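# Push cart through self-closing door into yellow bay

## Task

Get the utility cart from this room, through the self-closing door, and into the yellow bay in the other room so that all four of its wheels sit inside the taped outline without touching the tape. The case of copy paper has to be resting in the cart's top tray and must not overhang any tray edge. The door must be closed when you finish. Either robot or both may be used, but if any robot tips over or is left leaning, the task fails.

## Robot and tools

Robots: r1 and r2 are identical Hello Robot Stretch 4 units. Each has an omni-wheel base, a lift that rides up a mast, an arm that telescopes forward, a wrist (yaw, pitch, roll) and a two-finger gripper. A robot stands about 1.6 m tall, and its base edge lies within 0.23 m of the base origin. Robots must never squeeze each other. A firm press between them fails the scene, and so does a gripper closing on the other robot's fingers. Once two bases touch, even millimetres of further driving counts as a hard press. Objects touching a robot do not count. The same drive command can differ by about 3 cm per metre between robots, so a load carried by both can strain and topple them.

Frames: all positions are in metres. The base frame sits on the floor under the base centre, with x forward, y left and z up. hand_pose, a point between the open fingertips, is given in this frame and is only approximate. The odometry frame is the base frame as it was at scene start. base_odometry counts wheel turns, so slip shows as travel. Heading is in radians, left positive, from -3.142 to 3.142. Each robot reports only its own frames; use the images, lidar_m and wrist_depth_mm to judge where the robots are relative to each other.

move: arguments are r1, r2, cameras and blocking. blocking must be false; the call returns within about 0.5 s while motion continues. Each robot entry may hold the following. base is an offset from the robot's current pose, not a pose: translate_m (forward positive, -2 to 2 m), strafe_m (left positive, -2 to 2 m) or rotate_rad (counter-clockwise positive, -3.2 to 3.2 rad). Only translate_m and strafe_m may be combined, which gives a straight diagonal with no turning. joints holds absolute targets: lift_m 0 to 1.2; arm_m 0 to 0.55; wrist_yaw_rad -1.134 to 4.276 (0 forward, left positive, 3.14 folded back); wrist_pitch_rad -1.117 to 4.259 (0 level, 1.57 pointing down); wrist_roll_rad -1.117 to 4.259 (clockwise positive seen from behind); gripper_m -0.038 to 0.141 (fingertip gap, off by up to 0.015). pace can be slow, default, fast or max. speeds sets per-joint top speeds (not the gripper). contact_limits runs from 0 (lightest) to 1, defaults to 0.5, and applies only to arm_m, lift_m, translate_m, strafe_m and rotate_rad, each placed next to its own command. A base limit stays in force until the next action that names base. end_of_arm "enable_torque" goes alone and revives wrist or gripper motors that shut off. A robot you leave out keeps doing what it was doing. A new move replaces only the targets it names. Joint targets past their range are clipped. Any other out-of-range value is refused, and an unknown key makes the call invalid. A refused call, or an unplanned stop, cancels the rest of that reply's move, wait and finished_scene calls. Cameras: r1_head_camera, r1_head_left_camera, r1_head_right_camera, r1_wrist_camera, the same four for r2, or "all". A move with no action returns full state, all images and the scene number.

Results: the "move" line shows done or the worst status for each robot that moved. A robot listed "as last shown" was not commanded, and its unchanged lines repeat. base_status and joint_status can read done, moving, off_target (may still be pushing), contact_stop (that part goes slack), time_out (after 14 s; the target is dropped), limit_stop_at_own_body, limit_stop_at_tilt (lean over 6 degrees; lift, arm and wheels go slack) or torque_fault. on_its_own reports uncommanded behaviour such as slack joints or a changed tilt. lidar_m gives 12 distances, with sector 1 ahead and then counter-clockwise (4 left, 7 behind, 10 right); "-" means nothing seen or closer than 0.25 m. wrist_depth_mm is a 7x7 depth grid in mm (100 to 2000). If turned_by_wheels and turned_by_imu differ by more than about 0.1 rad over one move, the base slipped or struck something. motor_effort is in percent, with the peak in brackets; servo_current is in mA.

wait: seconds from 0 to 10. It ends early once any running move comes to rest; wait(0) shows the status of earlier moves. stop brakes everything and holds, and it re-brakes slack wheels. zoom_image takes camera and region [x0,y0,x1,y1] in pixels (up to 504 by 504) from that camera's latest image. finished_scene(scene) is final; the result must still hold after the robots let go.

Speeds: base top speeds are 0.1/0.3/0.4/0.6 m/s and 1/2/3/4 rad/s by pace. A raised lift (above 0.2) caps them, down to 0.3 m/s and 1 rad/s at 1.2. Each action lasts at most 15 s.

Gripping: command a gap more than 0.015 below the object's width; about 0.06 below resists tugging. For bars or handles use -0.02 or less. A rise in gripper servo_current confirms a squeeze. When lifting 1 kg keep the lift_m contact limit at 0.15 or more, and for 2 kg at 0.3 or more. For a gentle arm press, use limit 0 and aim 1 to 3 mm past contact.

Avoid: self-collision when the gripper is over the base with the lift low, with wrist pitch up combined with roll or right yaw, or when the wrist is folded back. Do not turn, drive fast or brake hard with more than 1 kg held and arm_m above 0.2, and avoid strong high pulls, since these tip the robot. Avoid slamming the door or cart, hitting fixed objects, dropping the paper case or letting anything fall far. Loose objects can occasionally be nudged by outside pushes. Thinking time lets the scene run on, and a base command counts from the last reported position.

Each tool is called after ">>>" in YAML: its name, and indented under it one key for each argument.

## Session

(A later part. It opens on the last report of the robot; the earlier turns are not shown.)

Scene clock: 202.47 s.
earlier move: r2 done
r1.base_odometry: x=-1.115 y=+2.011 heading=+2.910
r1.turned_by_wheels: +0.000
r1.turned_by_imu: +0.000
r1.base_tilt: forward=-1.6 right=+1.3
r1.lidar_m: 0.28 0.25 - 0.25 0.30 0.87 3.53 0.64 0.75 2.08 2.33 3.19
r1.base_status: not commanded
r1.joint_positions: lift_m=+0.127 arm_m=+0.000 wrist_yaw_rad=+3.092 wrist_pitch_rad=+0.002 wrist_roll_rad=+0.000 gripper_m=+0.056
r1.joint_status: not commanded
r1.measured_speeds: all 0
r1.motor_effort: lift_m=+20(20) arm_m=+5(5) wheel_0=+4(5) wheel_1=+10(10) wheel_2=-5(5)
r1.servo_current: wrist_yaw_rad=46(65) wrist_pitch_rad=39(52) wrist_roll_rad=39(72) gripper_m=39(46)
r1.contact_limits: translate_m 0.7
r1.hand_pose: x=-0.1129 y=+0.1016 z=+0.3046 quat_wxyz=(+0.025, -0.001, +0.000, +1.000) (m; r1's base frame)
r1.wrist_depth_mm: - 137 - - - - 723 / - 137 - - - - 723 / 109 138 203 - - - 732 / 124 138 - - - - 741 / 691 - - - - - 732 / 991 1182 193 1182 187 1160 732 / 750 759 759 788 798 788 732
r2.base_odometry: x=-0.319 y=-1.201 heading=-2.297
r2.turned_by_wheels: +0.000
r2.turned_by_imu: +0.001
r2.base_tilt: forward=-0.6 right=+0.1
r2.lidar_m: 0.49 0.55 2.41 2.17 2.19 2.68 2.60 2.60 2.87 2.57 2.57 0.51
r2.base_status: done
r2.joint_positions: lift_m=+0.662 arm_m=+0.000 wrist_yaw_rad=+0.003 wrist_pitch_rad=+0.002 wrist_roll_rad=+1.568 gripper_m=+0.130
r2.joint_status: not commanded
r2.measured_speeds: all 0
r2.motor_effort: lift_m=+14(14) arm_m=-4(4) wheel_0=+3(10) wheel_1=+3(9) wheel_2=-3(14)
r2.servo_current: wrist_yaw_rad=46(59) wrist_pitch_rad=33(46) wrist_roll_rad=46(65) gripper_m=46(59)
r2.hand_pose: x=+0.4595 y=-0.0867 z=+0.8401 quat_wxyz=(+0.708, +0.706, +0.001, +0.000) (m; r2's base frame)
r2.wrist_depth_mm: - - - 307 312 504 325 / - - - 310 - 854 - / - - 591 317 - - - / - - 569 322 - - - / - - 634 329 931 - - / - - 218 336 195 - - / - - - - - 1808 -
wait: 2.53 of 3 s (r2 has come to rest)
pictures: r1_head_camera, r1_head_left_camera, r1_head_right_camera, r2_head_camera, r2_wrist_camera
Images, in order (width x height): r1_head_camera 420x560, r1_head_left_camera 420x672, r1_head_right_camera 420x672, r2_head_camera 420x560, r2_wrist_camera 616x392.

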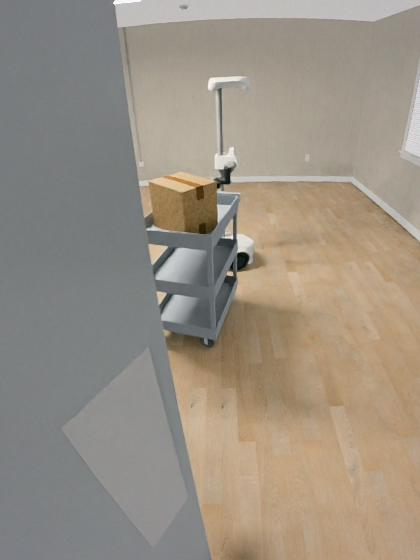

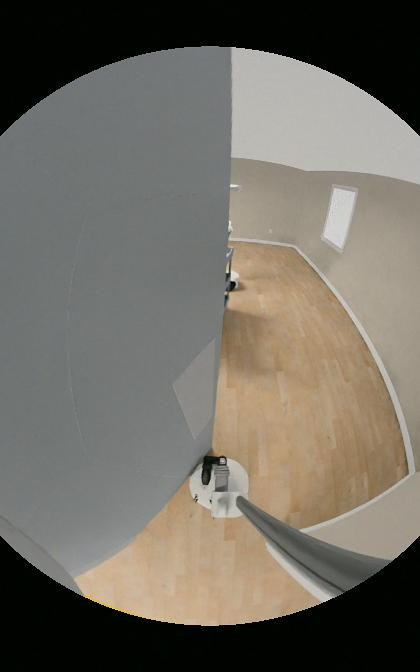

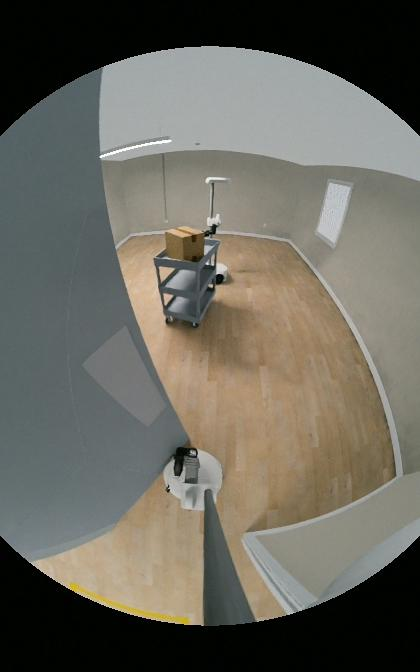

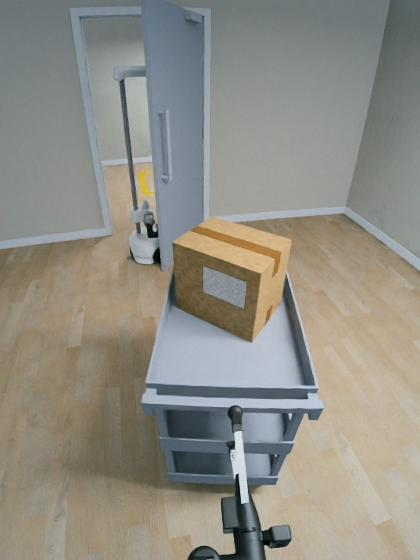

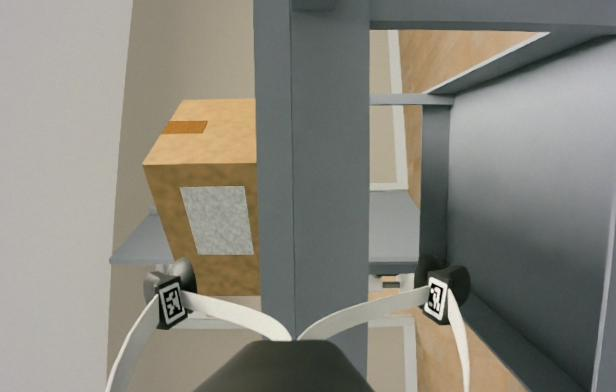

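>>> move:
  blocking: false
  r2: {"joints":{"lift_m":0.688,"gripper_m":0.1}}

>>> wait:
  seconds: 1

>>> move:
  blocking: false
  r2: {"base":{"translate_m":0.09},"pace":"slow","contact_limits":{"translate_m":0.1}}

>>> wait:
  seconds: 3
  cameras: ["r2_head_camera","r2_wrist_camera"]

>>> zoom_image:
  camera: "r2_head_camera"
  region: [120, 300, 340, 560]

Scene clock: 232.57 s.
move: r2 moving
r1: as last shown
r1.base_tilt: forward=-1.6 right=+1.2
r1.lidar_m: 0.28 0.25 - 0.25 0.29 0.88 3.54 0.65 0.79 2.08 2.33 3.20
r1.motor_effort: lift_m=+20(20) arm_m=+5(5) wheel_0=+4(4) wheel_1=+10(10) wheel_2=-5(5)
r1.servo_current: wrist_yaw_rad=52(65) wrist_pitch_rad=39(52) wrist_roll_rad=26(59) gripper_m=46(46)
r1.contact_limits: translate_m 0.7
r1.wrist_depth_mm: - 136 - - - - 732 / - 137 - - - - 723 / 109 137 204 - - - 732 / 124 138 - - - - 732 / 691 - - - - - 732 / 976 1182 193 1205 187 1160 741 / 741 750 750 798 788 778 723
r2.base_odometry: x=-0.319 y=-1.201 heading=-2.297
r2.turned_by_wheels: +0.000
r2.turned_by_imu: +0.000
r2.base_tilt: forward=-0.7 right=+0.0
r2.lidar_m: 0.48 0.54 2.46 2.19 2.19 2.67 2.60 2.62 2.90 2.56 2.58 0.50
r2.base_status: not commanded
r2.joint_positions: lift_m=+0.687 arm_m=+0.000 wrist_yaw_rad=+0.003 wrist_pitch_rad=+0.002 wrist_roll_rad=+1.568 gripper_m=+0.117
r2.joint_status: lift_m moving; gripper_m moving
r2.measured_speeds: translate_m=+0.000 strafe_m=+0.000 rotate_rad=+0.000 lift_m=+0.031 arm_m=+0.000 wrist_yaw_rad=+0.000 wrist_pitch_rad=+0.000 wrist_roll_rad=+0.000
r2.motor_effort: lift_m=+20(26) arm_m=-4(4) wheel_0=+3(3) wheel_1=+3(4) wheel_2=-4(4)
r2.servo_current: wrist_yaw_rad=59(59) wrist_pitch_rad=39(52) wrist_roll_rad=46(59) gripper_m=78(91)
r2.hand_pose: x=+0.4595 y=-0.0867 z=+0.8644 quat_wxyz=(+0.708, +0.706, +0.001, +0.000) (m; r2's base frame)
r2.wrist_depth_mm: - - - 307 310 508 325 / - - - 312 315 878 - / - - 591 317 320 - - / - - 569 324 325 917 - / - - 640 329 329 - - / - - 198 274 200 - - / - - - - - 1756 512
pictures: none

Scene clock: 233.30 s.
earlier move: r2 done
r1.base_odometry: x=-1.115 y=+2.011 heading=+2.910
r1.turned_by_wheels: +0.000
r1.turned_by_imu: +0.000
r1.base_tilt: forward=-1.6 right=+1.3
r1.lidar_m: 0.28 0.25 - 0.25 0.31 0.88 3.52 0.63 0.73 2.13 2.35 3.20
r1.base_status: not commanded
r1.joint_positions: lift_m=+0.127 arm_m=+0.000 wrist_yaw_rad=+3.092 wrist_pitch_rad=+0.002 wrist_roll_rad=+0.000 gripper_m=+0.056
r1.joint_status: not commanded
r1.measured_speeds: all 0
r1.motor_effort: lift_m=+20(20) arm_m=+5(5) wheel_0=+4(5) wheel_1=+9(10) wheel_2=-5(5)
r1.servo_current: wrist_yaw_rad=59(65) wrist_pitch_rad=39(52) wrist_roll_rad=65(65) gripper_m=46(46)
r1.contact_limits: translate_m 0.7
r1.hand_pose: x=-0.1129 y=+0.1016 z=+0.3046 quat_wxyz=(+0.025, -0.001, +0.000, +1.000) (m; r1's base frame)
r1.wrist_depth_mm: - 137 - - - - 723 / - 137 - - - - 732 / 109 138 202 - - - 732 / 124 138 - - - - 732 / 691 - - - - - 732 / 991 1229 194 1205 186 1182 741 / 741 759 741 798 798 778 732
r2.base_odometry: x=-0.319 y=-1.201 heading=-2.297
r2.turned_by_wheels: +0.000
r2.turned_by_imu: +0.000
r2.base_tilt: forward=-0.7 right=+0.0
r2.lidar_m: 0.49 0.53 2.46 2.18 2.20 2.62 2.59 2.60 2.88 2.57 2.60 0.50
r2.base_status: not commanded
r2.joint_positions: lift_m=+0.688 arm_m=+0.000 wrist_yaw_rad=+0.003 wrist_pitch_rad=+0.002 wrist_roll_rad=+1.568 gripper_m=+0.100
r2.joint_status: all done
r2.measured_speeds: all 0
r2.motor_effort: lift_m=+21(26) arm_m=-4(4) wheel_0=+3(3) wheel_1=+3(4) wheel_2=-4(4)
r2.servo_current: wrist_yaw_rad=52(59) wrist_pitch_rad=39(52) wrist_roll_rad=46(59) gripper_m=46(91)
r2.hand_pose: x=+0.4595 y=-0.0867 z=+0.8655 quat_wxyz=(+0.708, +0.706, +0.001, +0.000) (m; r2's base frame)
r2.wrist_depth_mm: - - - 307 310 1430 327 / - - - 314 315 878 - / - - 591 314 320 - - / - - 574 325 327 917 - / - - 634 330 332 - - / - - 193 273 194 - - / - - - - - 1863 517
wait: 0.73 of 1 s (r2 has come to rest)
pictures: none

Scene clock: 233.80 s.
move: r2 moving
r1: as last shown
r1.lidar_m: 0.29 0.25 - 0.25 0.29 0.88 3.52 0.63 0.76 2.12 2.35 3.20
r1.motor_effort: lift_m=+20(20) arm_m=+5(5) wheel_0=+4(4) wheel_1=+10(10) wheel_2=-5(5)
r1.servo_current: wrist_yaw_rad=46(59) wrist_pitch_rad=39(52) wrist_roll_rad=46(65) gripper_m=46(46)
r1.contact_limits: translate_m 0.7
r1.wrist_depth_mm: - 137 - - - - 732 / - 137 - - - - 723 / 109 138 202 - - - 732 / 123 138 - - - - 732 / 691 - - - - - 723 / 991 1205 194 1205 188 1182 723 / 750 750 750 788 788 768 732
r2.base_odometry: x=-0.327 y=-1.210 heading=-2.297
r2.turned_by_wheels: +0.000
r2.turned_by_imu: +0.000
r2.base_tilt: forward=-0.7 right=+0.0
r2.lidar_m: 0.46 0.56 2.43 2.18 2.17 2.69 2.60 2.64 2.83 2.55 2.58 0.51
r2.base_status: translate_m moving
r2.joint_positions: lift_m=+0.688 arm_m=+0.000 wrist_yaw_rad=+0.003 wrist_pitch_rad=+0.002 wrist_roll_rad=+1.568 gripper_m=+0.100
r2.joint_status: not commanded
r2.measured_speeds: translate_m=+0.048 strafe_m=+0.000 rotate_rad=-0.002 lift_m=+0.000 arm_m=+0.000 wrist_yaw_rad=+0.000 wrist_pitch_rad=+0.000 wrist_roll_rad=+0.000
r2.motor_effort: lift_m=+21(21) arm_m=-4(4) wheel_0=+5(11) wheel_1=+4(8) wheel_2=-9(11)
r2.servo_current: wrist_yaw_rad=59(59) wrist_pitch_rad=39(46) wrist_roll_rad=39(52) gripper_m=52(52)
r2.contact_limits: translate_m 0.1
r2.hand_pose: x=+0.4595 y=-0.0867 z=+0.8655 quat_wxyz=(+0.708, +0.706, +0.001, +0.000) (m; r2's base frame)
r2.wrist_depth_mm: - - - 294 300 1576 459 / - - - 301 304 866 - / - - 585 306 309 - - / - - 564 315 314 - - / - - 627 317 320 - - / - - 193 264 194 - - / - - - - - 1863 512
pictures: none

Scene clock: 235.47 s.
earlier move: r2 done
r1.base_odometry: x=-1.115 y=+2.011 heading=+2.910
r1.turned_by_wheels: +0.000
r1.turned_by_imu: +0.000
r1.base_tilt: forward=-1.6 right=+1.3
r1.lidar_m: 0.29 0.25 - 0.25 0.27 0.86 3.52 0.64 0.77 2.11 2.34 3.22
r1.base_status: not commanded
r1.joint_positions: lift_m=+0.127 arm_m=+0.000 wrist_yaw_rad=+3.092 wrist_pitch_rad=+0.002 wrist_roll_rad=+0.000 gripper_m=+0.056
r1.joint_status: not commanded
r1.measured_speeds: all 0
r1.motor_effort: lift_m=+20(20) arm_m=+5(5) wheel_0=+4(5) wheel_1=+10(10) wheel_2=-5(5)
r1.servo_current: wrist_yaw_rad=46(65) wrist_pitch_rad=39(52) wrist_roll_rad=52(65) gripper_m=46(46)
r1.contact_limits: translate_m 0.7
r1.hand_pose: x=-0.1129 y=+0.1016 z=+0.3046 quat_wxyz=(+0.025, -0.001, +0.000, +1.000) (m; r1's base frame)
r1.wrist_depth_mm: - 136 - - - - 732 / - 137 - - - - 723 / 109 137 202 - - - 732 / 124 138 - - - - 741 / 699 - - - - - 732 / 1008 1205 193 1182 187 1205 732 / 750 759 759 798 798 778 723
r2.base_odometry: x=-0.378 y=-1.268 heading=-2.297
r2.turned_by_wheels: +0.000
r2.turned_by_imu: +0.000
r2.base_tilt: forward=-0.6 right=+0.1
r2.lidar_m: 0.43 0.43 2.45 2.19 2.21 2.71 2.70 2.69 2.85 2.56 2.56 0.43
r2.base_status: done
r2.joint_positions: lift_m=+0.688 arm_m=+0.000 wrist_yaw_rad=+0.002 wrist_pitch_rad=+0.002 wrist_roll_rad=+1.568 gripper_m=+0.100
r2.joint_status: not commanded
r2.measured_speeds: all 0
r2.motor_effort: lift_m=+21(21) arm_m=-4(4) wheel_0=+6(11) wheel_1=+4(8) wheel_2=-7(11)
r2.servo_current: wrist_yaw_rad=52(65) wrist_pitch_rad=46(46) wrist_roll_rad=39(59) gripper_m=52(59)
r2.contact_limits: translate_m 0.1
r2.hand_pose: x=+0.4595 y=-0.0868 z=+0.8655 quat_wxyz=(+0.708, +0.706, +0.001, +0.000) (m; r2's base frame)
r2.wrist_depth_mm: - - - 171 228 1708 1182 / - - - 174 232 768 - / - - 504 178 236 - - / - - 484 180 239 - - / - - 535 183 243 - - / - - 195 185 195 - - / - - - - 250 1756 500
wait: 1.67 of 3 s (r2 has come to rest)
pictures: r2_head_camera, r2_wrist_camera
Images, in order (width x height): r2_head_camera 420x560, r2_wrist_camera 616x392.

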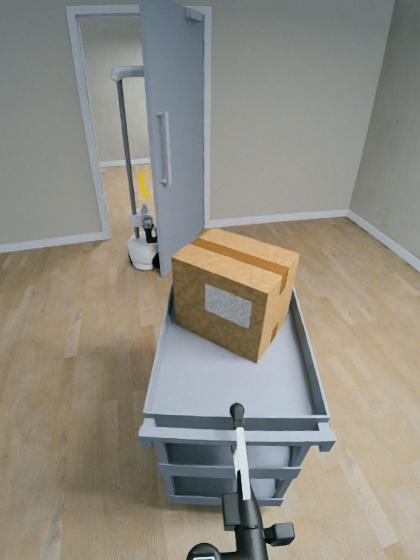

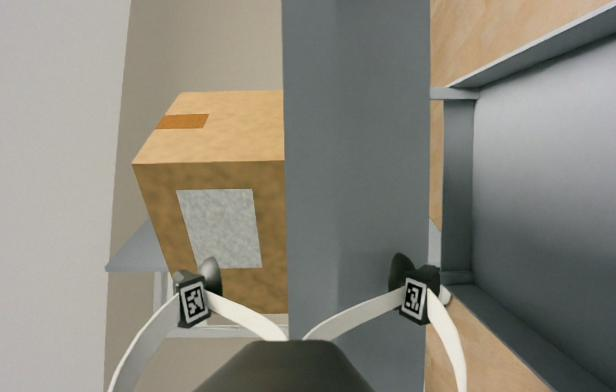

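Scaled by 1.938 from the camera's 420x560 image, which has a finer 1200x1600 frame.

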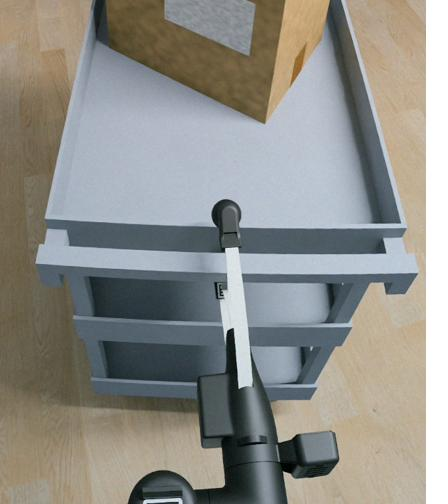

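>>> move:
  blocking: false
  r2: {"joints":{"gripper_m":-0.02}}

>>> wait:
  seconds: 2
  cameras: ["r2_head_camera","r2_wrist_camera","r2_head_left_camera"]

Scene clock: 240.60 s.
move: r2 moving
r1: as last shown
r1.lidar_m: 0.28 0.25 - 0.25 0.28 0.88 3.53 0.65 0.76 2.09 2.34 3.18
r1.motor_effort: lift_m=+20(20) arm_m=+5(5) wheel_0=+4(4) wheel_1=+10(10) wheel_2=-5(5)
r1.servo_current: wrist_yaw_rad=39(52) wrist_pitch_rad=39(46) wrist_roll_rad=39(65) gripper_m=46(46)
r1.contact_limits: translate_m 0.7
r1.wrist_depth_mm: - 137 - - - - 707 / - 137 - - - - 723 / 109 137 202 - - - 732 / 124 138 - - - - 741 / 691 - - - - - 732 / 991 1182 193 1182 187 1160 732 / 750 741 741 809 788 778 723
r2.base_odometry: x=-0.378 y=-1.268 heading=-2.297
r2.turned_by_wheels: +0.000
r2.turned_by_imu: +0.000
r2.base_tilt: forward=-0.7 right=+0.0
r2.lidar_m: 0.40 0.45 2.48 2.20 2.21 2.68 2.68 2.70 2.88 2.53 2.55 0.43
r2.base_status: not commanded
r2.joint_positions: lift_m=+0.688 arm_m=+0.000 wrist_yaw_rad=+0.002 wrist_pitch_rad=+0.002 wrist_roll_rad=+1.568 gripper_m=+0.083
r2.joint_status: gripper_m moving
r2.measured_speeds: translate_m=+0.000 strafe_m=+0.000 rotate_rad=+0.000 lift_m=+0.000 arm_m=+0.000 wrist_yaw_rad=-0.002 wrist_pitch_rad=+0.000 wrist_roll_rad=+0.000
r2.motor_effort: lift_m=+21(21) arm_m=-4(4) wheel_0=+5(6) wheel_1=+4(4) wheel_2=-7(7)
r2.servo_current: wrist_yaw_rad=59(59) wrist_pitch_rad=39(46) wrist_roll_rad=46(52) gripper_m=111(124)
r2.contact_limits: translate_m 0.1
r2.hand_pose: x=+0.4595 y=-0.0869 z=+0.8655 quat_wxyz=(+0.708, +0.706, +0.001, +0.000) (m; r2's base frame)
r2.wrist_depth_mm: - - - 172 229 1708 1160 / - - - 174 233 768 - / - - 500 178 236 831 - / - - 484 180 240 831 - / - - 535 183 243 854 - / - - 196 185 190 - - / - - - - - 1756 504
pictures: none

Scene clock: 242.03 s.
earlier move: r2 done
r1.base_odometry: x=-1.115 y=+2.011 heading=+2.910
r1.turned_by_wheels: +0.000
r1.turned_by_imu: +0.000
r1.base_tilt: forward=-1.6 right=+1.3
r1.lidar_m: 0.28 0.25 - 0.25 0.28 0.85 3.53 0.66 0.76 2.12 2.32 3.19
r1.base_status: not commanded
r1.joint_positions: lift_m=+0.127 arm_m=+0.000 wrist_yaw_rad=+3.092 wrist_pitch_rad=+0.002 wrist_roll_rad=+0.000 gripper_m=+0.056
r1.joint_status: not commanded
r1.measured_speeds: all 0
r1.motor_effort: lift_m=+20(20) arm_m=+5(5) wheel_0=+4(5) wheel_1=+9(10) wheel_2=-5(5)
r1.servo_current: wrist_yaw_rad=52(65) wrist_pitch_rad=39(52) wrist_roll_rad=46(72) gripper_m=39(46)
r1.contact_limits: translate_m 0.7
r1.hand_pose: x=-0.1129 y=+0.1016 z=+0.3046 quat_wxyz=(+0.025, -0.001, +0.000, +1.000) (m; r1's base frame)
r1.wrist_depth_mm: - 137 - - - - 715 / - 137 - - - - 715 / 109 137 203 - - - 723 / 124 138 - - - - 732 / 699 - - - - - 723 / 991 1182 194 1205 187 1160 732 / 750 741 759 788 809 768 723
r2.base_odometry: x=-0.379 y=-1.268 heading=-2.296
r2.turned_by_wheels: +0.000
r2.turned_by_imu: +0.000
r2.base_tilt: forward=-0.7 right=+0.1
r2.lidar_m: 0.40 0.44 2.46 2.19 2.19 2.69 2.70 2.72 2.85 2.52 2.57 0.44
r2.base_status: not commanded
r2.joint_positions: lift_m=+0.688 arm_m=+0.000 wrist_yaw_rad=+0.002 wrist_pitch_rad=+0.002 wrist_roll_rad=+1.568 gripper_m=-0.019
r2.joint_status: all done
r2.measured_speeds: all 0
r2.motor_effort: lift_m=+21(21) arm_m=-4(4) wheel_0=+5(6) wheel_1=+3(4) wheel_2=-3(7)
r2.servo_current: wrist_yaw_rad=52(59) wrist_pitch_rad=39(52) wrist_roll_rad=52(59) gripper_m=104(195)
r2.contact_limits: translate_m 0.1
r2.hand_pose: x=+0.4595 y=-0.0869 z=+0.8652 quat_wxyz=(+0.708, +0.706, +0.001, +0.000) (m; r2's base frame)
r2.wrist_depth_mm: - - - 157 213 1576 530 / - - 621 160 218 768 - / - - 469 163 222 - - / - - 477 166 228 - - / - - 539 169 230 - - / - - 187 173 180 - - / - - - - 239 1618 492
wait: 1.43 of 2 s (r2 has come to rest)
pictures: r2_head_camera, r2_head_left_camera, r2_wrist_camera
Images, in order (width x height): r2_head_camera 420x560, r2_head_left_camera 420x672, r2_wrist_camera 616x392.

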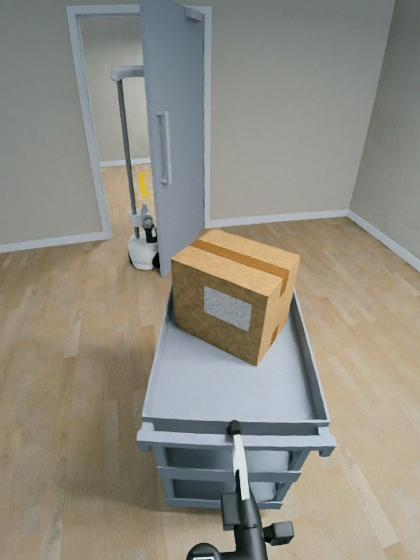

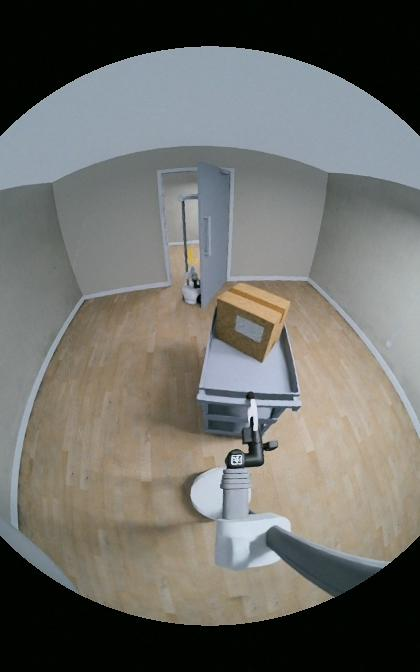

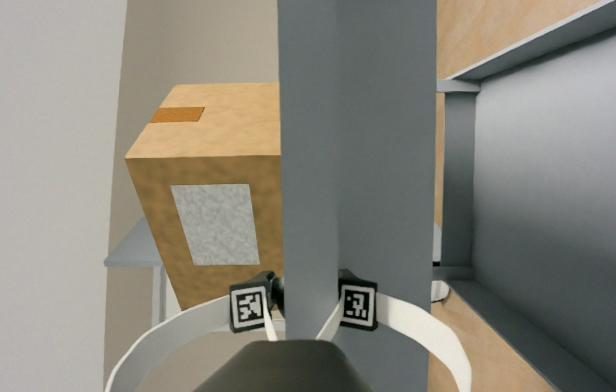

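>>> move:
  blocking: false
  r1: {"base":{"translate_m":0.3,"strafe_m":0.5},"pace":"slow","contact_limits":{"translate_m":0.7,"strafe_m":0.7}}
  r2: {"base":{"strafe_m":0.2},"pace":"slow"}

>>> wait:
  seconds: 3

>>> wait:
  seconds: 5
  cameras: ["r1_head_left_camera","r2_head_camera","r2_head_left_camera","r2_wrist_camera"]

r1: "contact_limits": translate_m and strafe_m are given together and make one move, which takes one limit: state it under one of them only
Scene clock: 265.43 s.
r1.base_odometry: x=-1.115 y=+2.011 heading=+2.910
r1.turned_by_wheels: +0.000
r1.turned_by_imu: +0.000
r1.base_tilt: forward=-1.6 right=+1.2
r1.lidar_m: 0.29 0.25 - 0.25 0.30 0.89 3.51 0.64 0.78 2.12 2.30 3.17
r1.base_status: not commanded
r1.joint_positions: lift_m=+0.127 arm_m=+0.000 wrist_yaw_rad=+3.092 wrist_pitch_rad=+0.002 wrist_roll_rad=+0.000 gripper_m=+0.056
r1.joint_status: not commanded
r1.measured_speeds: all 0
r1.motor_effort: lift_m=+20(20) arm_m=+5(5) wheel_0=+4(5) wheel_1=+10(10) wheel_2=-5(5)
r1.servo_current: wrist_yaw_rad=46(65) wrist_pitch_rad=39(52) wrist_roll_rad=46(72) gripper_m=46(46)
r1.contact_limits: translate_m 0.7
r1.hand_pose: x=-0.1129 y=+0.1016 z=+0.3046 quat_wxyz=(+0.025, -0.001, +0.000, +1.000) (m; r1's base frame)
r1.wrist_depth_mm: - 137 - - - - 723 / - 137 - - - - 723 / 109 137 202 - - - 732 / 124 138 - - - - 723 / 691 - - - - - 732 / 991 1205 193 1205 187 1182 732 / 750 750 759 820 809 778 741
r2.base_odometry: x=-0.379 y=-1.268 heading=-2.296
r2.turned_by_wheels: +0.000
r2.turned_by_imu: +0.000
r2.base_tilt: forward=-0.7 right=+0.0
r2.lidar_m: 0.40 0.43 2.45 2.19 2.22 2.70 2.69 2.70 2.86 2.54 2.58 0.42
r2.base_status: not commanded
r2.joint_positions: lift_m=+0.688 arm_m=+0.000 wrist_yaw_rad=+0.002 wrist_pitch_rad=+0.002 wrist_roll_rad=+1.568 gripper_m=-0.019
r2.joint_status: all done
r2.measured_speeds: all 0
r2.motor_effort: lift_m=+21(21) arm_m=-4(4) wheel_0=+4(6) wheel_1=+4(4) wheel_2=-3(7)
r2.servo_current: wrist_yaw_rad=46(59) wrist_pitch_rad=39(52) wrist_roll_rad=46(59) gripper_m=98(195)
r2.contact_limits: translate_m 0.1
r2.hand_pose: x=+0.4595 y=-0.0869 z=+0.8652 quat_wxyz=(+0.708, +0.706, +0.001, +0.000) (m; r2's base frame)
r2.wrist_depth_mm: - - - 158 213 1537 521 / - - 621 160 218 768 - / - - 469 163 222 - - / - - 480 166 226 - - / - - 544 169 230 - - / - - 187 173 180 - - / - - - - 238 1618 492
pictures: none

not run: a call was refused earlier in this reply.

not run: a call was refused earlier in this reply.

>>> move:
  blocking: false
  r1: {"base":{"translate_m":0.3,"strafe_m":0.5},"pace":"slow","contact_limits":{"translate_m":0.7}}
  r2: {"base":{"strafe_m":0.2},"pace":"slow"}

>>> wait:
  seconds: 3

>>> wait:
  seconds: 5
  cameras: ["r1_head_left_camera","r2_head_camera","r2_head_left_camera","r2_wrist_camera"]

Scene clock: 271.47 s.
move: r1 moving; r2 moving
r1.base_odometry: x=-1.124 y=+2.002 heading=+2.909
r1.turned_by_wheels: -0.001
r1.turned_by_imu: -0.001
r1.base_tilt: forward=-1.6 right=+1.3
r1.lidar_m: 0.28 0.25 - 0.25 0.29 0.84 3.54 0.65 0.77 2.11 2.34 3.22
r1.base_status: translate_m moving; strafe_m moving
r1.joint_positions: lift_m=+0.127 arm_m=+0.000 wrist_yaw_rad=+3.092 wrist_pitch_rad=+0.002 wrist_roll_rad=+0.000 gripper_m=+0.056
r1.joint_status: not commanded
r1.measured_speeds: translate_m=+0.025 strafe_m=+0.041 rotate_rad=+0.000 lift_m=+0.000 arm_m=+0.000 wrist_yaw_rad=+0.000 wrist_pitch_rad=+0.000 wrist_roll_rad=+0.000
r1.motor_effort: lift_m=+20(20) arm_m=+5(5) wheel_0=-14(14) wheel_1=+14(15) wheel_2=-9(9)
r1.servo_current: wrist_yaw_rad=46(52) wrist_pitch_rad=39(46) wrist_roll_rad=52(72) gripper_m=39(46)
r1.contact_limits: translate_m 0.7
r1.hand_pose: x=-0.1129 y=+0.1016 z=+0.3046 quat_wxyz=(+0.025, -0.001, +0.000, +1.000) (m; r1's base frame)
r1.wrist_depth_mm: - 137 - - - - 741 / - 137 - - - - 768 / 109 138 202 - - - 778 / 124 138 - - - - 768 / 707 - - - - - 778 / 1098 1205 193 1205 187 1160 778 / 750 741 759 798 788 768 723
r2.base_odometry: x=-0.368 y=-1.278 heading=-2.297
r2.turned_by_wheels: +0.000
r2.turned_by_imu: +0.000
r2.base_tilt: forward=-0.7 right=+0.1
r2.lidar_m: 0.41 0.44 2.43 2.17 2.21 2.66 2.68 2.71 2.87 2.56 2.58 0.43
r2.base_status: strafe_m moving
r2.joint_positions: lift_m=+0.688 arm_m=+0.000 wrist_yaw_rad=+0.001 wrist_pitch_rad=+0.002 wrist_roll_rad=+1.568 gripper_m=-0.019
r2.joint_status: not commanded
r2.measured_speeds: translate_m=+0.000 strafe_m=+0.057 rotate_rad=-0.002 lift_m=+0.000 arm_m=+0.000 wrist_yaw_rad=-0.019 wrist_pitch_rad=+0.000 wrist_roll_rad=+0.000
r2.motor_effort: lift_m=+21(21) arm_m=-4(4) wheel_0=-9(11) wheel_1=+7(9) wheel_2=+0(3)
r2.servo_current: wrist_yaw_rad=59(59) wrist_pitch_rad=39(46) wrist_roll_rad=46(52) gripper_m=98(104)
r2.hand_pose: x=+0.4594 y=-0.0872 z=+0.8652 quat_wxyz=(+0.708, +0.706, +0.001, -0.001) (m; r2's base frame)
r2.wrist_depth_mm: - - - 159 216 1576 1182 / - - - 161 219 768 - / - - 473 164 224 - - / - - 477 167 228 - - / - - 539 170 231 - - / - - 187 173 180 - - / - - - - 238 1618 492
pictures: none

Scene clock: 274.10 s.
earlier move: r1 moving; r2 done
r1.base_odometry: x=-1.299 y=+1.822 heading=+2.910
r1.turned_by_wheels: +0.001
r1.turned_by_imu: +0.003
r1.base_tilt: forward=-1.6 right=+1.3
r1.lidar_m: 1.31 0.25 0.25 - 0.25 0.36 3.68 0.89 0.94 2.48 2.58 2.36
r1.base_status: translate_m moving; strafe_m moving
r1.joint_positions: lift_m=+0.127 arm_m=+0.000 wrist_yaw_rad=+3.092 wrist_pitch_rad=+0.002 wrist_roll_rad=+0.000 gripper_m=+0.056
r1.joint_status: not commanded
r1.measured_speeds: translate_m=+0.050 strafe_m=+0.086 rotate_rad=+0.003 lift_m=+0.000 arm_m=+0.000 wrist_yaw_rad=+0.000 wrist_pitch_rad=+0.000 wrist_roll_rad=+0.000
r1.motor_effort: lift_m=+20(20) arm_m=+5(5) wheel_0=-9(16) wheel_1=+14(15) wheel_2=-5(9)
r1.servo_current: wrist_yaw_rad=39(65) wrist_pitch_rad=46(52) wrist_roll_rad=39(72) gripper_m=39(46)
r1.contact_limits: translate_m 0.7
r1.hand_pose: x=-0.1129 y=+0.1016 z=+0.3046 quat_wxyz=(+0.025, -0.001, +0.000, +1.000) (m; r1's base frame)
r1.wrist_depth_mm: - 137 - - - 366 203 / - 137 - - - 329 205 / 109 137 202 - - 334 207 / 124 138 - - - 334 207 / 1708 - - - - 334 208 / 1160 1182 193 1205 188 334 208 / 854 759 750 798 778 266 206
r2.base_odometry: x=-0.229 y=-1.401 heading=-2.296
r2.turned_by_wheels: +0.000
r2.turned_by_imu: +0.000
r2.base_tilt: forward=-0.7 right=+0.1
r2.lidar_m: 0.43 3.11 2.21 1.98 2.02 2.39 2.73 2.74 3.07 2.75 2.76 0.38
r2.base_status: done
r2.joint_positions: lift_m=+0.688 arm_m=+0.000 wrist_yaw_rad=-0.005 wrist_pitch_rad=+0.002 wrist_roll_rad=+1.569 gripper_m=-0.019
r2.joint_status: not commanded
r2.measured_speeds: all 0
r2.motor_effort: lift_m=+21(21) arm_m=-3(4) wheel_0=-4(15) wheel_1=+4(10) wheel_2=+0(3)
r2.servo_current: wrist_yaw_rad=46(65) wrist_pitch_rad=39(46) wrist_roll_rad=46(59) gripper_m=78(104)
r2.hand_pose: x=+0.4589 y=-0.0887 z=+0.8652 quat_wxyz=(+0.708, +0.706, -0.001, -0.002) (m; r2's base frame)
r2.wrist_depth_mm: - - 484 123 177 - - / - 424 415 129 187 - - / - 488 455 139 196 - - / - - 549 147 211 - - / - - - 156 225 - - / - - 187 169 179 1618 504 / - - - - - 1708 1205
wait: 2.63 of 3 s (r2 has come to rest)
pictures: none

Scene clock: 278.07 s.
earlier move: r1 done
r1.base_odometry: x=-1.522 y=+1.593 heading=+2.910
r1.turned_by_wheels: +0.000
r1.turned_by_imu: +0.003
r1.base_tilt: forward=-1.6 right=+1.3
r1.lidar_m: 1.28 2.86 0.25 - 0.25 0.25 0.51 1.23 1.23 2.75 2.87 1.23
r1.base_status: done
r1.joint_positions: lift_m=+0.127 arm_m=+0.000 wrist_yaw_rad=+3.092 wrist_pitch_rad=+0.002 wrist_roll_rad=+0.000 gripper_m=+0.056
r1.joint_status: not commanded
r1.measured_speeds: all 0
r1.motor_effort: lift_m=+20(20) arm_m=+5(5) wheel_0=-6(16) wheel_1=+7(15) wheel_2=+0(9)
r1.servo_current: wrist_yaw_rad=52(72) wrist_pitch_rad=46(52) wrist_roll_rad=52(72) gripper_m=46(52)
r1.contact_limits: translate_m 0.7
r1.hand_pose: x=-0.1129 y=+0.1016 z=+0.3046 quat_wxyz=(+0.025, -0.001, +0.000, +1.000) (m; r1's base frame)
r1.wrist_depth_mm: - 136 - - 310 201 - / - 137 - - 315 200 - / 109 137 203 - 315 202 160 / 124 138 - - 319 203 160 / 1756 - - 891 320 204 160 / 1205 1205 194 866 191 204 160 / 842 750 750 143 294 183 -
r2.base_odometry: x=-0.229 y=-1.401 heading=-2.296
r2.turned_by_wheels: +0.000
r2.turned_by_imu: +0.001
r2.base_tilt: forward=-0.7 right=+0.1
r2.lidar_m: 0.42 3.11 2.25 2.01 2.02 2.40 2.73 2.73 3.08 2.75 2.76 0.39
r2.base_status: done
r2.joint_positions: lift_m=+0.688 arm_m=+0.000 wrist_yaw_rad=-0.005 wrist_pitch_rad=+0.002 wrist_roll_rad=+1.569 gripper_m=-0.019
r2.joint_status: not commanded
r2.measured_speeds: all 0
r2.motor_effort: lift_m=+21(21) arm_m=-4(4) wheel_0=-5(15) wheel_1=+4(10) wheel_2=+0(3)
r2.servo_current: wrist_yaw_rad=46(72) wrist_pitch_rad=39(46) wrist_roll_rad=52(59) gripper_m=85(104)
r2.hand_pose: x=+0.4589 y=-0.0887 z=+0.8652 quat_wxyz=(+0.708, +0.706, -0.001, -0.002) (m; r2's base frame)
r2.wrist_depth_mm: - - 480 123 177 - - / - 421 413 129 187 - - / - 488 459 138 196 - - / - - 549 147 211 - - / - - - 156 225 - - / - - 187 170 179 1618 504 / - - - - - 1756 1205
wait: 3.97 of 5 s (r1 has come to rest)
pictures: r1_head_left_camera, r2_head_camera, r2_head_left_camera, r2_wrist_camera
Images, in order (width x height): r1_head_left_camera 420x672, r2_head_camera 420x560, r2_head_left_camera 420x672, r2_wrist_camera 616x392.

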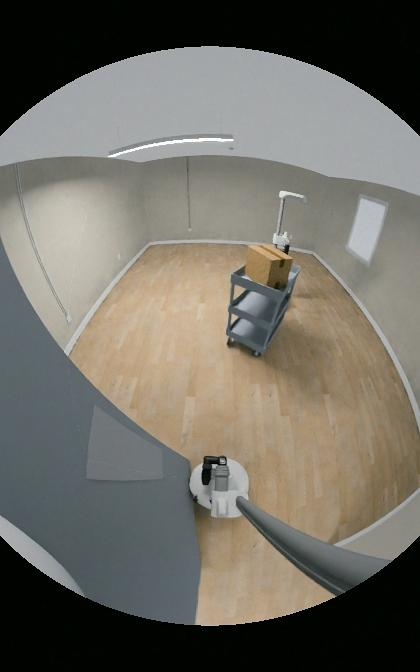

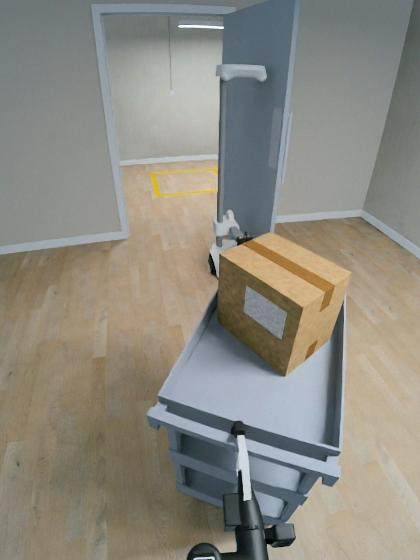

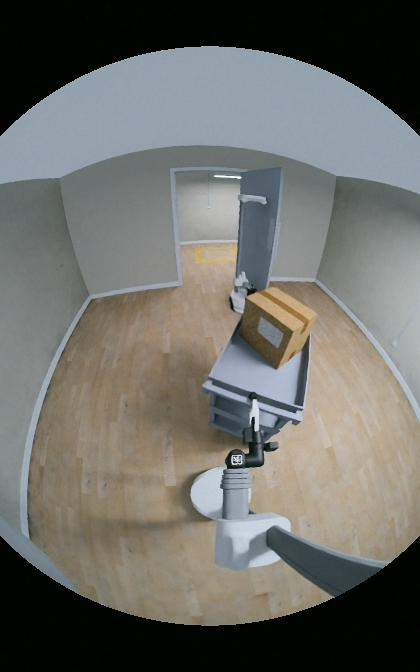

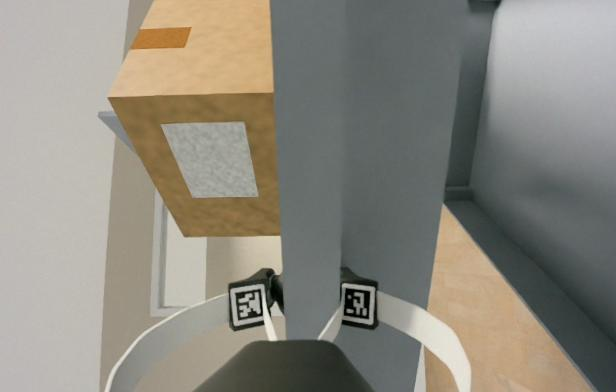

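>>> move:
  blocking: false
  r1: {"base":{"strafe_m":0.17},"pace":"slow","contact_limits":{"strafe_m":0.6}}
  r2: {"base":{"strafe_m":-0.35},"pace":"slow"}

>>> wait:
  seconds: 2

>>> wait:
  seconds: 5
  cameras: ["r1_head_left_camera","r2_head_camera","r2_wrist_camera"]

Scene clock: 297.97 s.
move: r1 moving; r2 moving
r1.base_odometry: x=-1.526 y=+1.579 heading=+2.910
r1.turned_by_wheels: +0.000
r1.turned_by_imu: +0.000
r1.base_tilt: forward=-1.6 right=+1.3
r1.lidar_m: 1.27 2.81 0.25 - 0.25 0.25 0.51 1.29 1.21 2.75 2.87 1.23
r1.base_status: strafe_m moving
r1.joint_positions: lift_m=+0.127 arm_m=+0.000 wrist_yaw_rad=+3.092 wrist_pitch_rad=+0.002 wrist_roll_rad=+0.000 gripper_m=+0.056
r1.joint_status: not commanded
r1.measured_speeds: translate_m=+0.000 strafe_m=+0.057 rotate_rad=+0.000 lift_m=+0.000 arm_m=+0.000 wrist_yaw_rad=+0.000 wrist_pitch_rad=+0.000 wrist_roll_rad=+0.000
r1.motor_effort: lift_m=+20(20) arm_m=+5(5) wheel_0=-11(11) wheel_1=+12(14) wheel_2=+0(2)
r1.servo_current: wrist_yaw_rad=46(59) wrist_pitch_rad=46(46) wrist_roll_rad=52(65) gripper_m=39(46)
r1.contact_limits: strafe_m 0.6
r1.hand_pose: x=-0.1129 y=+0.1016 z=+0.3046 quat_wxyz=(+0.025, -0.001, +0.000, +1.000) (m; r1's base frame)
r1.wrist_depth_mm: - 136 - 549 303 199 - / - 137 - 559 309 201 - / 109 137 203 559 310 202 160 / 124 138 - 569 310 202 160 / 1708 - - 798 314 202 161 / 1205 1182 193 798 191 203 160 / 842 750 759 143 290 183 -
r2.base_odometry: x=-0.240 y=-1.392 heading=-2.296
r2.turned_by_wheels: +0.000
r2.turned_by_imu: +0.001
r2.base_tilt: forward=-0.7 right=+0.1
r2.lidar_m: 0.40 0.52 2.27 2.01 2.04 2.41 2.72 2.72 3.06 2.73 2.74 0.38
r2.base_status: strafe_m moving
r2.joint_positions: lift_m=+0.688 arm_m=+0.000 wrist_yaw_rad=-0.002 wrist_pitch_rad=+0.002 wrist_roll_rad=+1.569 gripper_m=-0.019
r2.joint_status: not commanded
r2.measured_speeds: translate_m=-0.001 strafe_m=-0.055 rotate_rad=+0.003 lift_m=+0.000 arm_m=+0.000 wrist_yaw_rad=+0.001 wrist_pitch_rad=+0.000 wrist_roll_rad=+0.000
r2.motor_effort: lift_m=+21(21) arm_m=-4(4) wheel_0=+8(12) wheel_1=-8(9) wheel_2=-1(2)
r2.servo_current: wrist_yaw_rad=52(52) wrist_pitch_rad=39(46) wrist_roll_rad=46(52) gripper_m=85(85)
r2.hand_pose: x=+0.4591 y=-0.0881 z=+0.8652 quat_wxyz=(+0.708, +0.706, +0.000, -0.002) (m; r2's base frame)
r2.wrist_depth_mm: - - 473 121 175 - - / - 418 418 128 185 - - / - 488 455 137 197 - - / - - 554 146 210 - - / - - - 154 224 - - / - - 187 168 180 1661 496 / - - - - 257 - 1205
pictures: none

Scene clock: 299.00 s.
earlier move: r1 contact_stop; r2 moving
r1.base_odometry: x=-1.532 y=+1.550 heading=+2.926
r1.turned_by_wheels: +0.016
r1.turned_by_imu: +0.006
r1.base_tilt: forward=-1.6 right=+1.3
r1.lidar_m: 1.27 2.78 0.25 - 0.25 0.25 0.49 1.27 1.24 2.79 2.89 1.25
r1.base_status: strafe_m contact_stop (by the wheels' count: +0.044 of +0.170)
r1.joint_positions: lift_m=+0.127 arm_m=+0.000 wrist_yaw_rad=+3.092 wrist_pitch_rad=+0.002 wrist_roll_rad=+0.000 gripper_m=+0.056
r1.joint_status: not commanded
r1.measured_speeds: all 0
r1.on_its_own: the wheels are slack since a contact_stop
r1.motor_effort: lift_m=+20(20) arm_m=+4(5) wheel_0=+0(30) wheel_1=+0(31) wheel_2=+0(8)
r1.servo_current: wrist_yaw_rad=59(72) wrist_pitch_rad=46(46) wrist_roll_rad=46(65) gripper_m=39(46)
r1.contact_limits: strafe_m 0.6
r1.hand_pose: x=-0.1129 y=+0.1016 z=+0.3046 quat_wxyz=(+0.025, -0.001, +0.000, +1.000) (m; r1's base frame)
r1.wrist_depth_mm: 136 138 - 418 276 195 - / 112 138 - 455 296 197 - / 116 140 260 421 281 188 - / 136 157 - 469 279 190 - / 1983 - - 477 281 190 159 / 1182 1182 193 477 190 190 - / 842 750 750 143 265 173 -
r2.base_odometry: x=-0.311 y=-1.328 heading=-2.296
r2.turned_by_wheels: +0.000
r2.turned_by_imu: +0.000
r2.base_tilt: forward=-0.7 right=+0.1
r2.lidar_m: 0.41 0.47 2.37 2.10 2.11 2.60 2.70 2.71 2.95 2.63 2.67 0.40
r2.base_status: strafe_m moving
r2.joint_positions: lift_m=+0.688 arm_m=+0.000 wrist_yaw_rad=-0.002 wrist_pitch_rad=+0.002 wrist_roll_rad=+1.569 gripper_m=-0.019
r2.joint_status: not commanded
r2.measured_speeds: translate_m=+0.000 strafe_m=-0.100 rotate_rad=-0.001 lift_m=+0.000 arm_m=+0.000 wrist_yaw_rad=+0.000 wrist_pitch_rad=+0.000 wrist_roll_rad=+0.000
r2.motor_effort: lift_m=+21(21) arm_m=-4(4) wheel_0=+7(15) wheel_1=-5(9) wheel_2=-1(2)
r2.servo_current: wrist_yaw_rad=52(59) wrist_pitch_rad=46(46) wrist_roll_rad=46(59) gripper_m=85(91)
r2.hand_pose: x=+0.4592 y=-0.0879 z=+0.8652 quat_wxyz=(+0.708, +0.706, +0.000, -0.001) (m; r2's base frame)
r2.wrist_depth_mm: - - - 140 194 647 - / - - 484 145 201 - - / - 455 439 150 210 768 - / - - 504 157 218 - - / - - 597 163 228 - - / - - 188 171 180 1756 - / - - - - 247 - 484
wait: 1.03 of 2 s (r1 has come to rest)
pictures: none

not run: a stop that you did not command came earlier in this reply.

>>> move:
  blocking: false
  r1: {"base":{"strafe_m":-0.01},"pace":"slow"}

>>> wait:
  seconds: 1

>>> wait:
  seconds: 4
  cameras: ["r1_head_left_camera","r2_head_camera","r2_wrist_camera"]

>>> wait:
  seconds: 0.1
  cameras: ["r1_head_left_camera","r2_head_camera","r2_wrist_camera"]

Scene clock: 305.93 s.
earlier move: r2 done
move: r1 moving
r1.base_odometry: x=-1.530 y=+1.560 heading=+2.925
r1.turned_by_wheels: +0.000
r1.turned_by_imu: -0.001
r1.base_tilt: forward=-1.6 right=+1.3
r1.lidar_m: 1.25 2.81 0.25 - 0.25 0.25 0.52 1.28 1.21 2.78 2.88 1.29
r1.base_status: strafe_m moving
r1.joint_positions: lift_m=+0.127 arm_m=+0.000 wrist_yaw_rad=+3.092 wrist_pitch_rad=+0.002 wrist_roll_rad=+0.000 gripper_m=+0.056
r1.joint_status: not commanded
r1.measured_speeds: translate_m=+0.000 strafe_m=-0.011 rotate_rad=+0.001 lift_m=+0.000 arm_m=+0.000 wrist_yaw_rad=+0.000 wrist_pitch_rad=+0.000 wrist_roll_rad=+0.000
r1.motor_effort: lift_m=+20(20) arm_m=+4(5) wheel_0=-5(5) wheel_1=-2(5) wheel_2=+0(1)
r1.servo_current: wrist_yaw_rad=46(78) wrist_pitch_rad=33(46) wrist_roll_rad=39(52) gripper_m=39(46)
r1.hand_pose: x=-0.1129 y=+0.1016 z=+0.3046 quat_wxyz=(+0.025, -0.001, +0.000, +1.000) (m; r1's base frame)
r1.wrist_depth_mm: 136 138 - 469 278 196 - / 112 139 - 473 279 198 - / 116 139 259 477 282 189 - / 136 157 - 484 283 190 - / 1983 - - 484 285 190 159 / 1182 1229 194 488 190 191 - / 842 741 759 143 267 174 -
r2.base_odometry: x=-0.491 y=-1.169 heading=-2.296
r2.turned_by_wheels: +0.000
r2.turned_by_imu: +0.002
r2.base_tilt: forward=-0.6 right=+0.1
r2.lidar_m: 0.38 0.37 2.63 2.31 2.33 2.85 2.67 2.67 2.70 2.40 2.43 0.42
r2.base_status: done
r2.joint_positions: lift_m=+0.688 arm_m=+0.000 wrist_yaw_rad=+0.003 wrist_pitch_rad=+0.002 wrist_roll_rad=+1.569 gripper_m=-0.019
r2.joint_status: not commanded
r2.measured_speeds: all 0
r2.motor_effort: lift_m=+21(21) arm_m=-4(4) wheel_0=+6(7) wheel_1=-4(5) wheel_2=+0(0)
r2.servo_current: wrist_yaw_rad=46(52) wrist_pitch_rad=33(46) wrist_roll_rad=46(59) gripper_m=85(85)
r2.hand_pose: x=+0.4596 y=-0.0865 z=+0.8652 quat_wxyz=(+0.708, +0.706, +0.002, +0.000) (m; r2's base frame)
r2.wrist_depth_mm: - - - 249 249 1576 1160 / - - - 184 245 1708 530 / - - - 181 242 768 - / - - 477 179 237 - - / - - 488 176 234 - - / - - 187 173 180 - - / - - 569 - 229 - -
pictures: none

Scene clock: 306.30 s.
earlier move: r1 done
r1.base_odometry: x=-1.530 y=+1.560 heading=+2.925
r1.turned_by_wheels: +0.000
r1.turned_by_imu: +0.000
r1.base_tilt: forward=-1.6 right=+1.3
r1.lidar_m: 1.25 2.80 0.25 - 0.25 0.25 0.52 1.26 1.24 2.78 2.90 1.27
r1.base_status: done
r1.joint_positions: lift_m=+0.127 arm_m=+0.000 wrist_yaw_rad=+3.092 wrist_pitch_rad=+0.002 wrist_roll_rad=+0.000 gripper_m=+0.056
r1.joint_status: not commanded
r1.measured_speeds: all 0
r1.motor_effort: lift_m=+20(20) arm_m=+4(5) wheel_0=-3(5) wheel_1=+0(5) wheel_2=+0(1)
r1.servo_current: wrist_yaw_rad=59(78) wrist_pitch_rad=46(46) wrist_roll_rad=52(52) gripper_m=33(46)
r1.hand_pose: x=-0.1129 y=+0.1016 z=+0.3046 quat_wxyz=(+0.025, -0.001, +0.000, +1.000) (m; r1's base frame)
r1.wrist_depth_mm: 136 138 - 469 278 196 - / 112 139 - 477 279 198 - / 116 139 262 477 282 189 - / 137 157 - 480 283 189 - / 1983 - - 488 283 190 159 / 1182 1205 195 496 191 190 - / 842 759 750 143 267 173 -
r2.base_odometry: x=-0.491 y=-1.169 heading=-2.296
r2.turned_by_wheels: +0.000
r2.turned_by_imu: +0.000
r2.base_tilt: forward=-0.7 right=+0.1
r2.lidar_m: 0.37 0.37 2.60 2.34 2.35 2.86 2.66 2.67 2.69 2.40 2.39 0.47
r2.base_status: done
r2.joint_positions: lift_m=+0.688 arm_m=+0.000 wrist_yaw_rad=+0.003 wrist_pitch_rad=+0.002 wrist_roll_rad=+1.569 gripper_m=-0.019
r2.joint_status: not commanded
r2.measured_speeds: all 0
r2.motor_effort: lift_m=+21(21) arm_m=-4(4) wheel_0=+6(7) wheel_1=-4(5) wheel_2=+0(0)
r2.servo_current: wrist_yaw_rad=39(52) wrist_pitch_rad=46(46) wrist_roll_rad=39(59) gripper_m=85(85)
r2.hand_pose: x=+0.4596 y=-0.0865 z=+0.8652 quat_wxyz=(+0.708, +0.706, +0.002, +0.000) (m; r2's base frame)
r2.wrist_depth_mm: - - - 250 250 1537 1182 / - - - 185 244 1708 535 / - - - 182 241 759 - / - - 469 179 238 - - / - - 488 176 235 - - / - - 187 173 181 - - / - - 569 - 229 - -
wait: 0.37 of 1 s (r1 has come to rest)
pictures: none

Scene clock: 310.30 s.
r1.base_odometry: x=-1.530 y=+1.560 heading=+2.925
r1.turned_by_wheels: +0.000
r1.turned_by_imu: +0.000
r1.base_tilt: forward=-1.6 right=+1.3
r1.lidar_m: 1.22 2.81 0.25 - 0.25 0.25 0.52 1.26 1.23 2.76 2.89 1.28
r1.base_status: done
r1.joint_positions: lift_m=+0.127 arm_m=+0.000 wrist_yaw_rad=+3.092 wrist_pitch_rad=+0.002 wrist_roll_rad=+0.000 gripper_m=+0.056
r1.joint_status: not commanded
r1.measured_speeds: all 0
r1.motor_effort: lift_m=+20(20) arm_m=+4(5) wheel_0=-2(5) wheel_1=+0(5) wheel_2=+0(1)
r1.servo_current: wrist_yaw_rad=52(78) wrist_pitch_rad=39(46) wrist_roll_rad=46(52) gripper_m=39(46)
r1.hand_pose: x=-0.1129 y=+0.1016 z=+0.3046 quat_wxyz=(+0.025, -0.001, +0.000, +1.000) (m; r1's base frame)
r1.wrist_depth_mm: 136 138 - 469 281 196 - / 112 139 - 480 279 196 - / 116 139 262 480 282 189 - / 136 157 - 480 283 190 - / 1921 - - 484 283 190 159 / 1205 1182 193 496 190 190 - / 842 759 741 142 266 173 -
r2.base_odometry: x=-0.491 y=-1.169 heading=-2.296
r2.turned_by_wheels: +0.000
r2.turned_by_imu: +0.001
r2.base_tilt: forward=-0.7 right=+0.1
r2.lidar_m: 0.37 0.39 2.61 2.31 2.33 2.84 2.66 2.68 2.71 2.41 2.42 0.44
r2.base_status: done
r2.joint_positions: lift_m=+0.688 arm_m=+0.000 wrist_yaw_rad=+0.003 wrist_pitch_rad=+0.002 wrist_roll_rad=+1.569 gripper_m=-0.019
r2.joint_status: not commanded
r2.measured_speeds: all 0
r2.motor_effort: lift_m=+21(21) arm_m=-4(4) wheel_0=+7(7) wheel_1=-5(5) wheel_2=+0(0)
r2.servo_current: wrist_yaw_rad=52(52) wrist_pitch_rad=39(46) wrist_roll_rad=33(59) gripper_m=85(85)
r2.hand_pose: x=+0.4596 y=-0.0865 z=+0.8652 quat_wxyz=(+0.708, +0.706, +0.002, +0.000) (m; r2's base frame)
r2.wrist_depth_mm: - - - 250 249 1576 1182 / - - - 184 245 1708 535 / - - - 181 241 768 - / - - 477 179 237 - - / - - 488 177 234 - - / - - 187 173 180 - - / - - 564 - 229 - -
wait: 4.00 s; at rest by 0.27 s
pictures: r1_head_left_camera, r2_head_camera, r2_wrist_camera
Images, in order (width x height): r1_head_left_camera 420x672, r2_head_camera 420x560, r2_wrist_camera 616x392.

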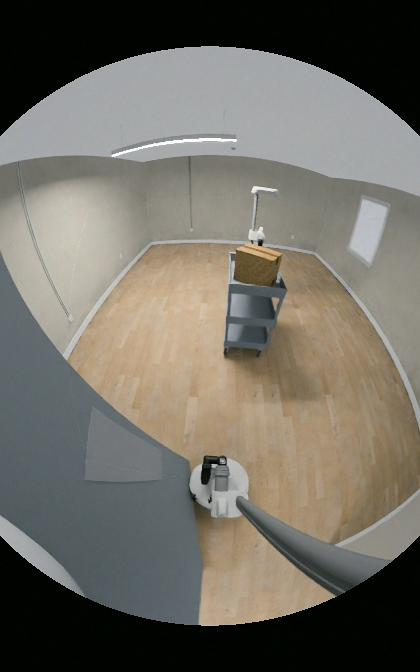

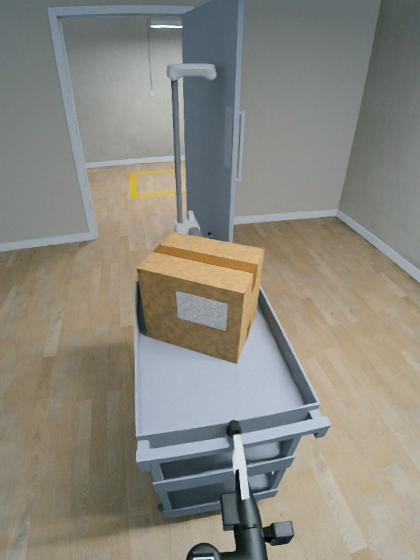

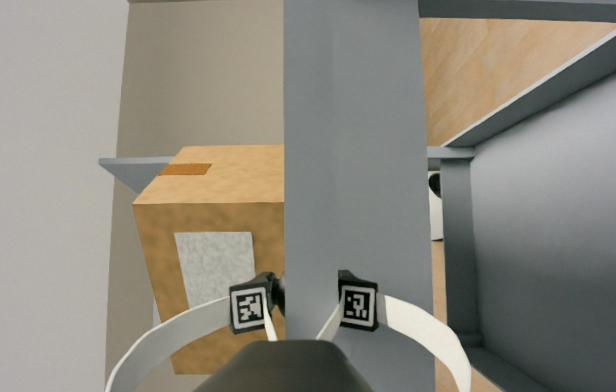

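Scene clock: 310.40 s.
r1.base_odometry: x=-1.530 y=+1.560 heading=+2.925
r1.turned_by_wheels: +0.000
r1.turned_by_imu: +0.000
r1.base_tilt: forward=-1.6 right=+1.3
r1.lidar_m: 1.24 2.80 0.25 - 0.25 0.25 0.49 1.26 1.24 2.78 2.88 1.28
r1.base_status: done
r1.joint_positions: lift_m=+0.127 arm_m=+0.000 wrist_yaw_rad=+3.092 wrist_pitch_rad=+0.002 wrist_roll_rad=+0.000 gripper_m=+0.056
r1.joint_status: not commanded
r1.measured_speeds: all 0
r1.motor_effort: lift_m=+20(20) arm_m=+4(5) wheel_0=-3(5) wheel_1=+0(5) wheel_2=+0(1)
r1.servo_current: wrist_yaw_rad=39(78) wrist_pitch_rad=39(46) wrist_roll_rad=46(52) gripper_m=39(46)
r1.hand_pose: x=-0.1129 y=+0.1016 z=+0.3046 quat_wxyz=(+0.025, -0.001, +0.000, +1.000) (m; r1's base frame)
r1.wrist_depth_mm: 136 138 - 466 279 196 - / 112 138 - 473 279 197 - / 116 139 260 477 283 188 - / 136 156 - 480 285 189 - / 1863 - - 492 285 191 159 / 1160 1182 193 496 191 190 - / 842 768 750 143 267 173 -
r2.base_odometry: x=-0.491 y=-1.169 heading=-2.296
r2.turned_by_wheels: +0.000
r2.turned_by_imu: +0.000
r2.base_tilt: forward=-0.7 right=+0.1
r2.lidar_m: 0.36 0.36 2.63 2.35 2.36 2.87 2.65 2.66 2.69 2.40 2.43 0.45
r2.base_status: done
r2.joint_positions: lift_m=+0.688 arm_m=+0.000 wrist_yaw_rad=+0.003 wrist_pitch_rad=+0.002 wrist_roll_rad=+1.569 gripper_m=-0.019
r2.joint_status: not commanded
r2.measured_speeds: all 0
r2.motor_effort: lift_m=+21(21) arm_m=-4(4) wheel_0=+6(7) wheel_1=-4(5) wheel_2=+0(0)
r2.servo_current: wrist_yaw_rad=52(52) wrist_pitch_rad=46(46) wrist_roll_rad=46(59) gripper_m=85(85)
r2.hand_pose: x=+0.4596 y=-0.0865 z=+0.8652 quat_wxyz=(+0.708, +0.706, +0.002, +0.000) (m; r2's base frame)
r2.wrist_depth_mm: - - - 250 250 1618 1160 / - - - 185 246 1708 535 / - - - 181 241 768 - / - - 473 179 238 - - / - - 488 176 234 - - / - - 187 173 181 - - / - - 564 - 228 - -
wait: 0.10 s; no rest
pictures: r1_head_left_camera, r2_head_camera, r2_wrist_camera
Images, in order (width x height): r1_head_left_camera 420x672, r2_head_camera 420x560, r2_wrist_camera 616x392.

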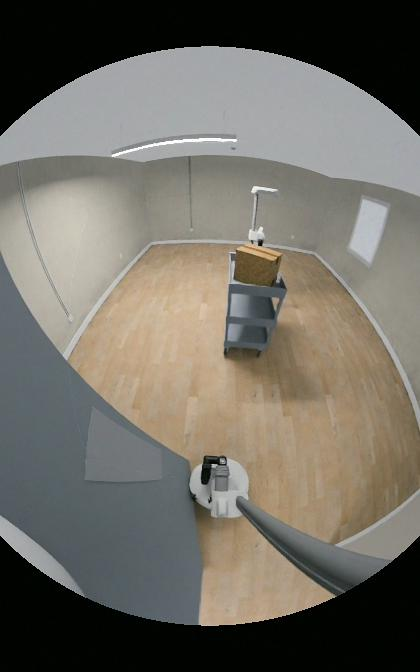

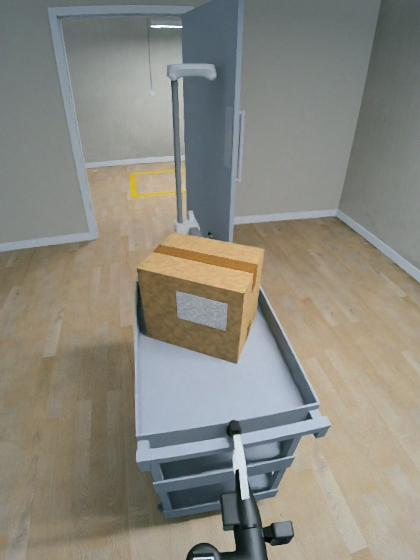

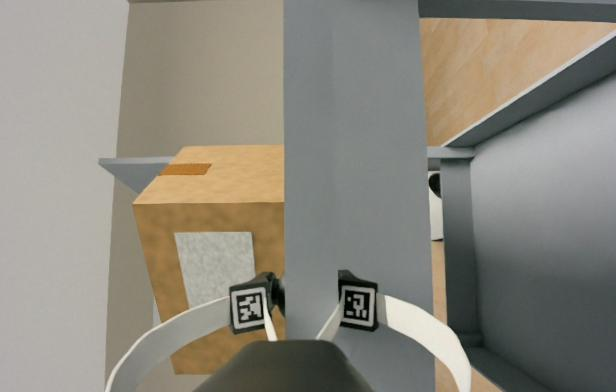

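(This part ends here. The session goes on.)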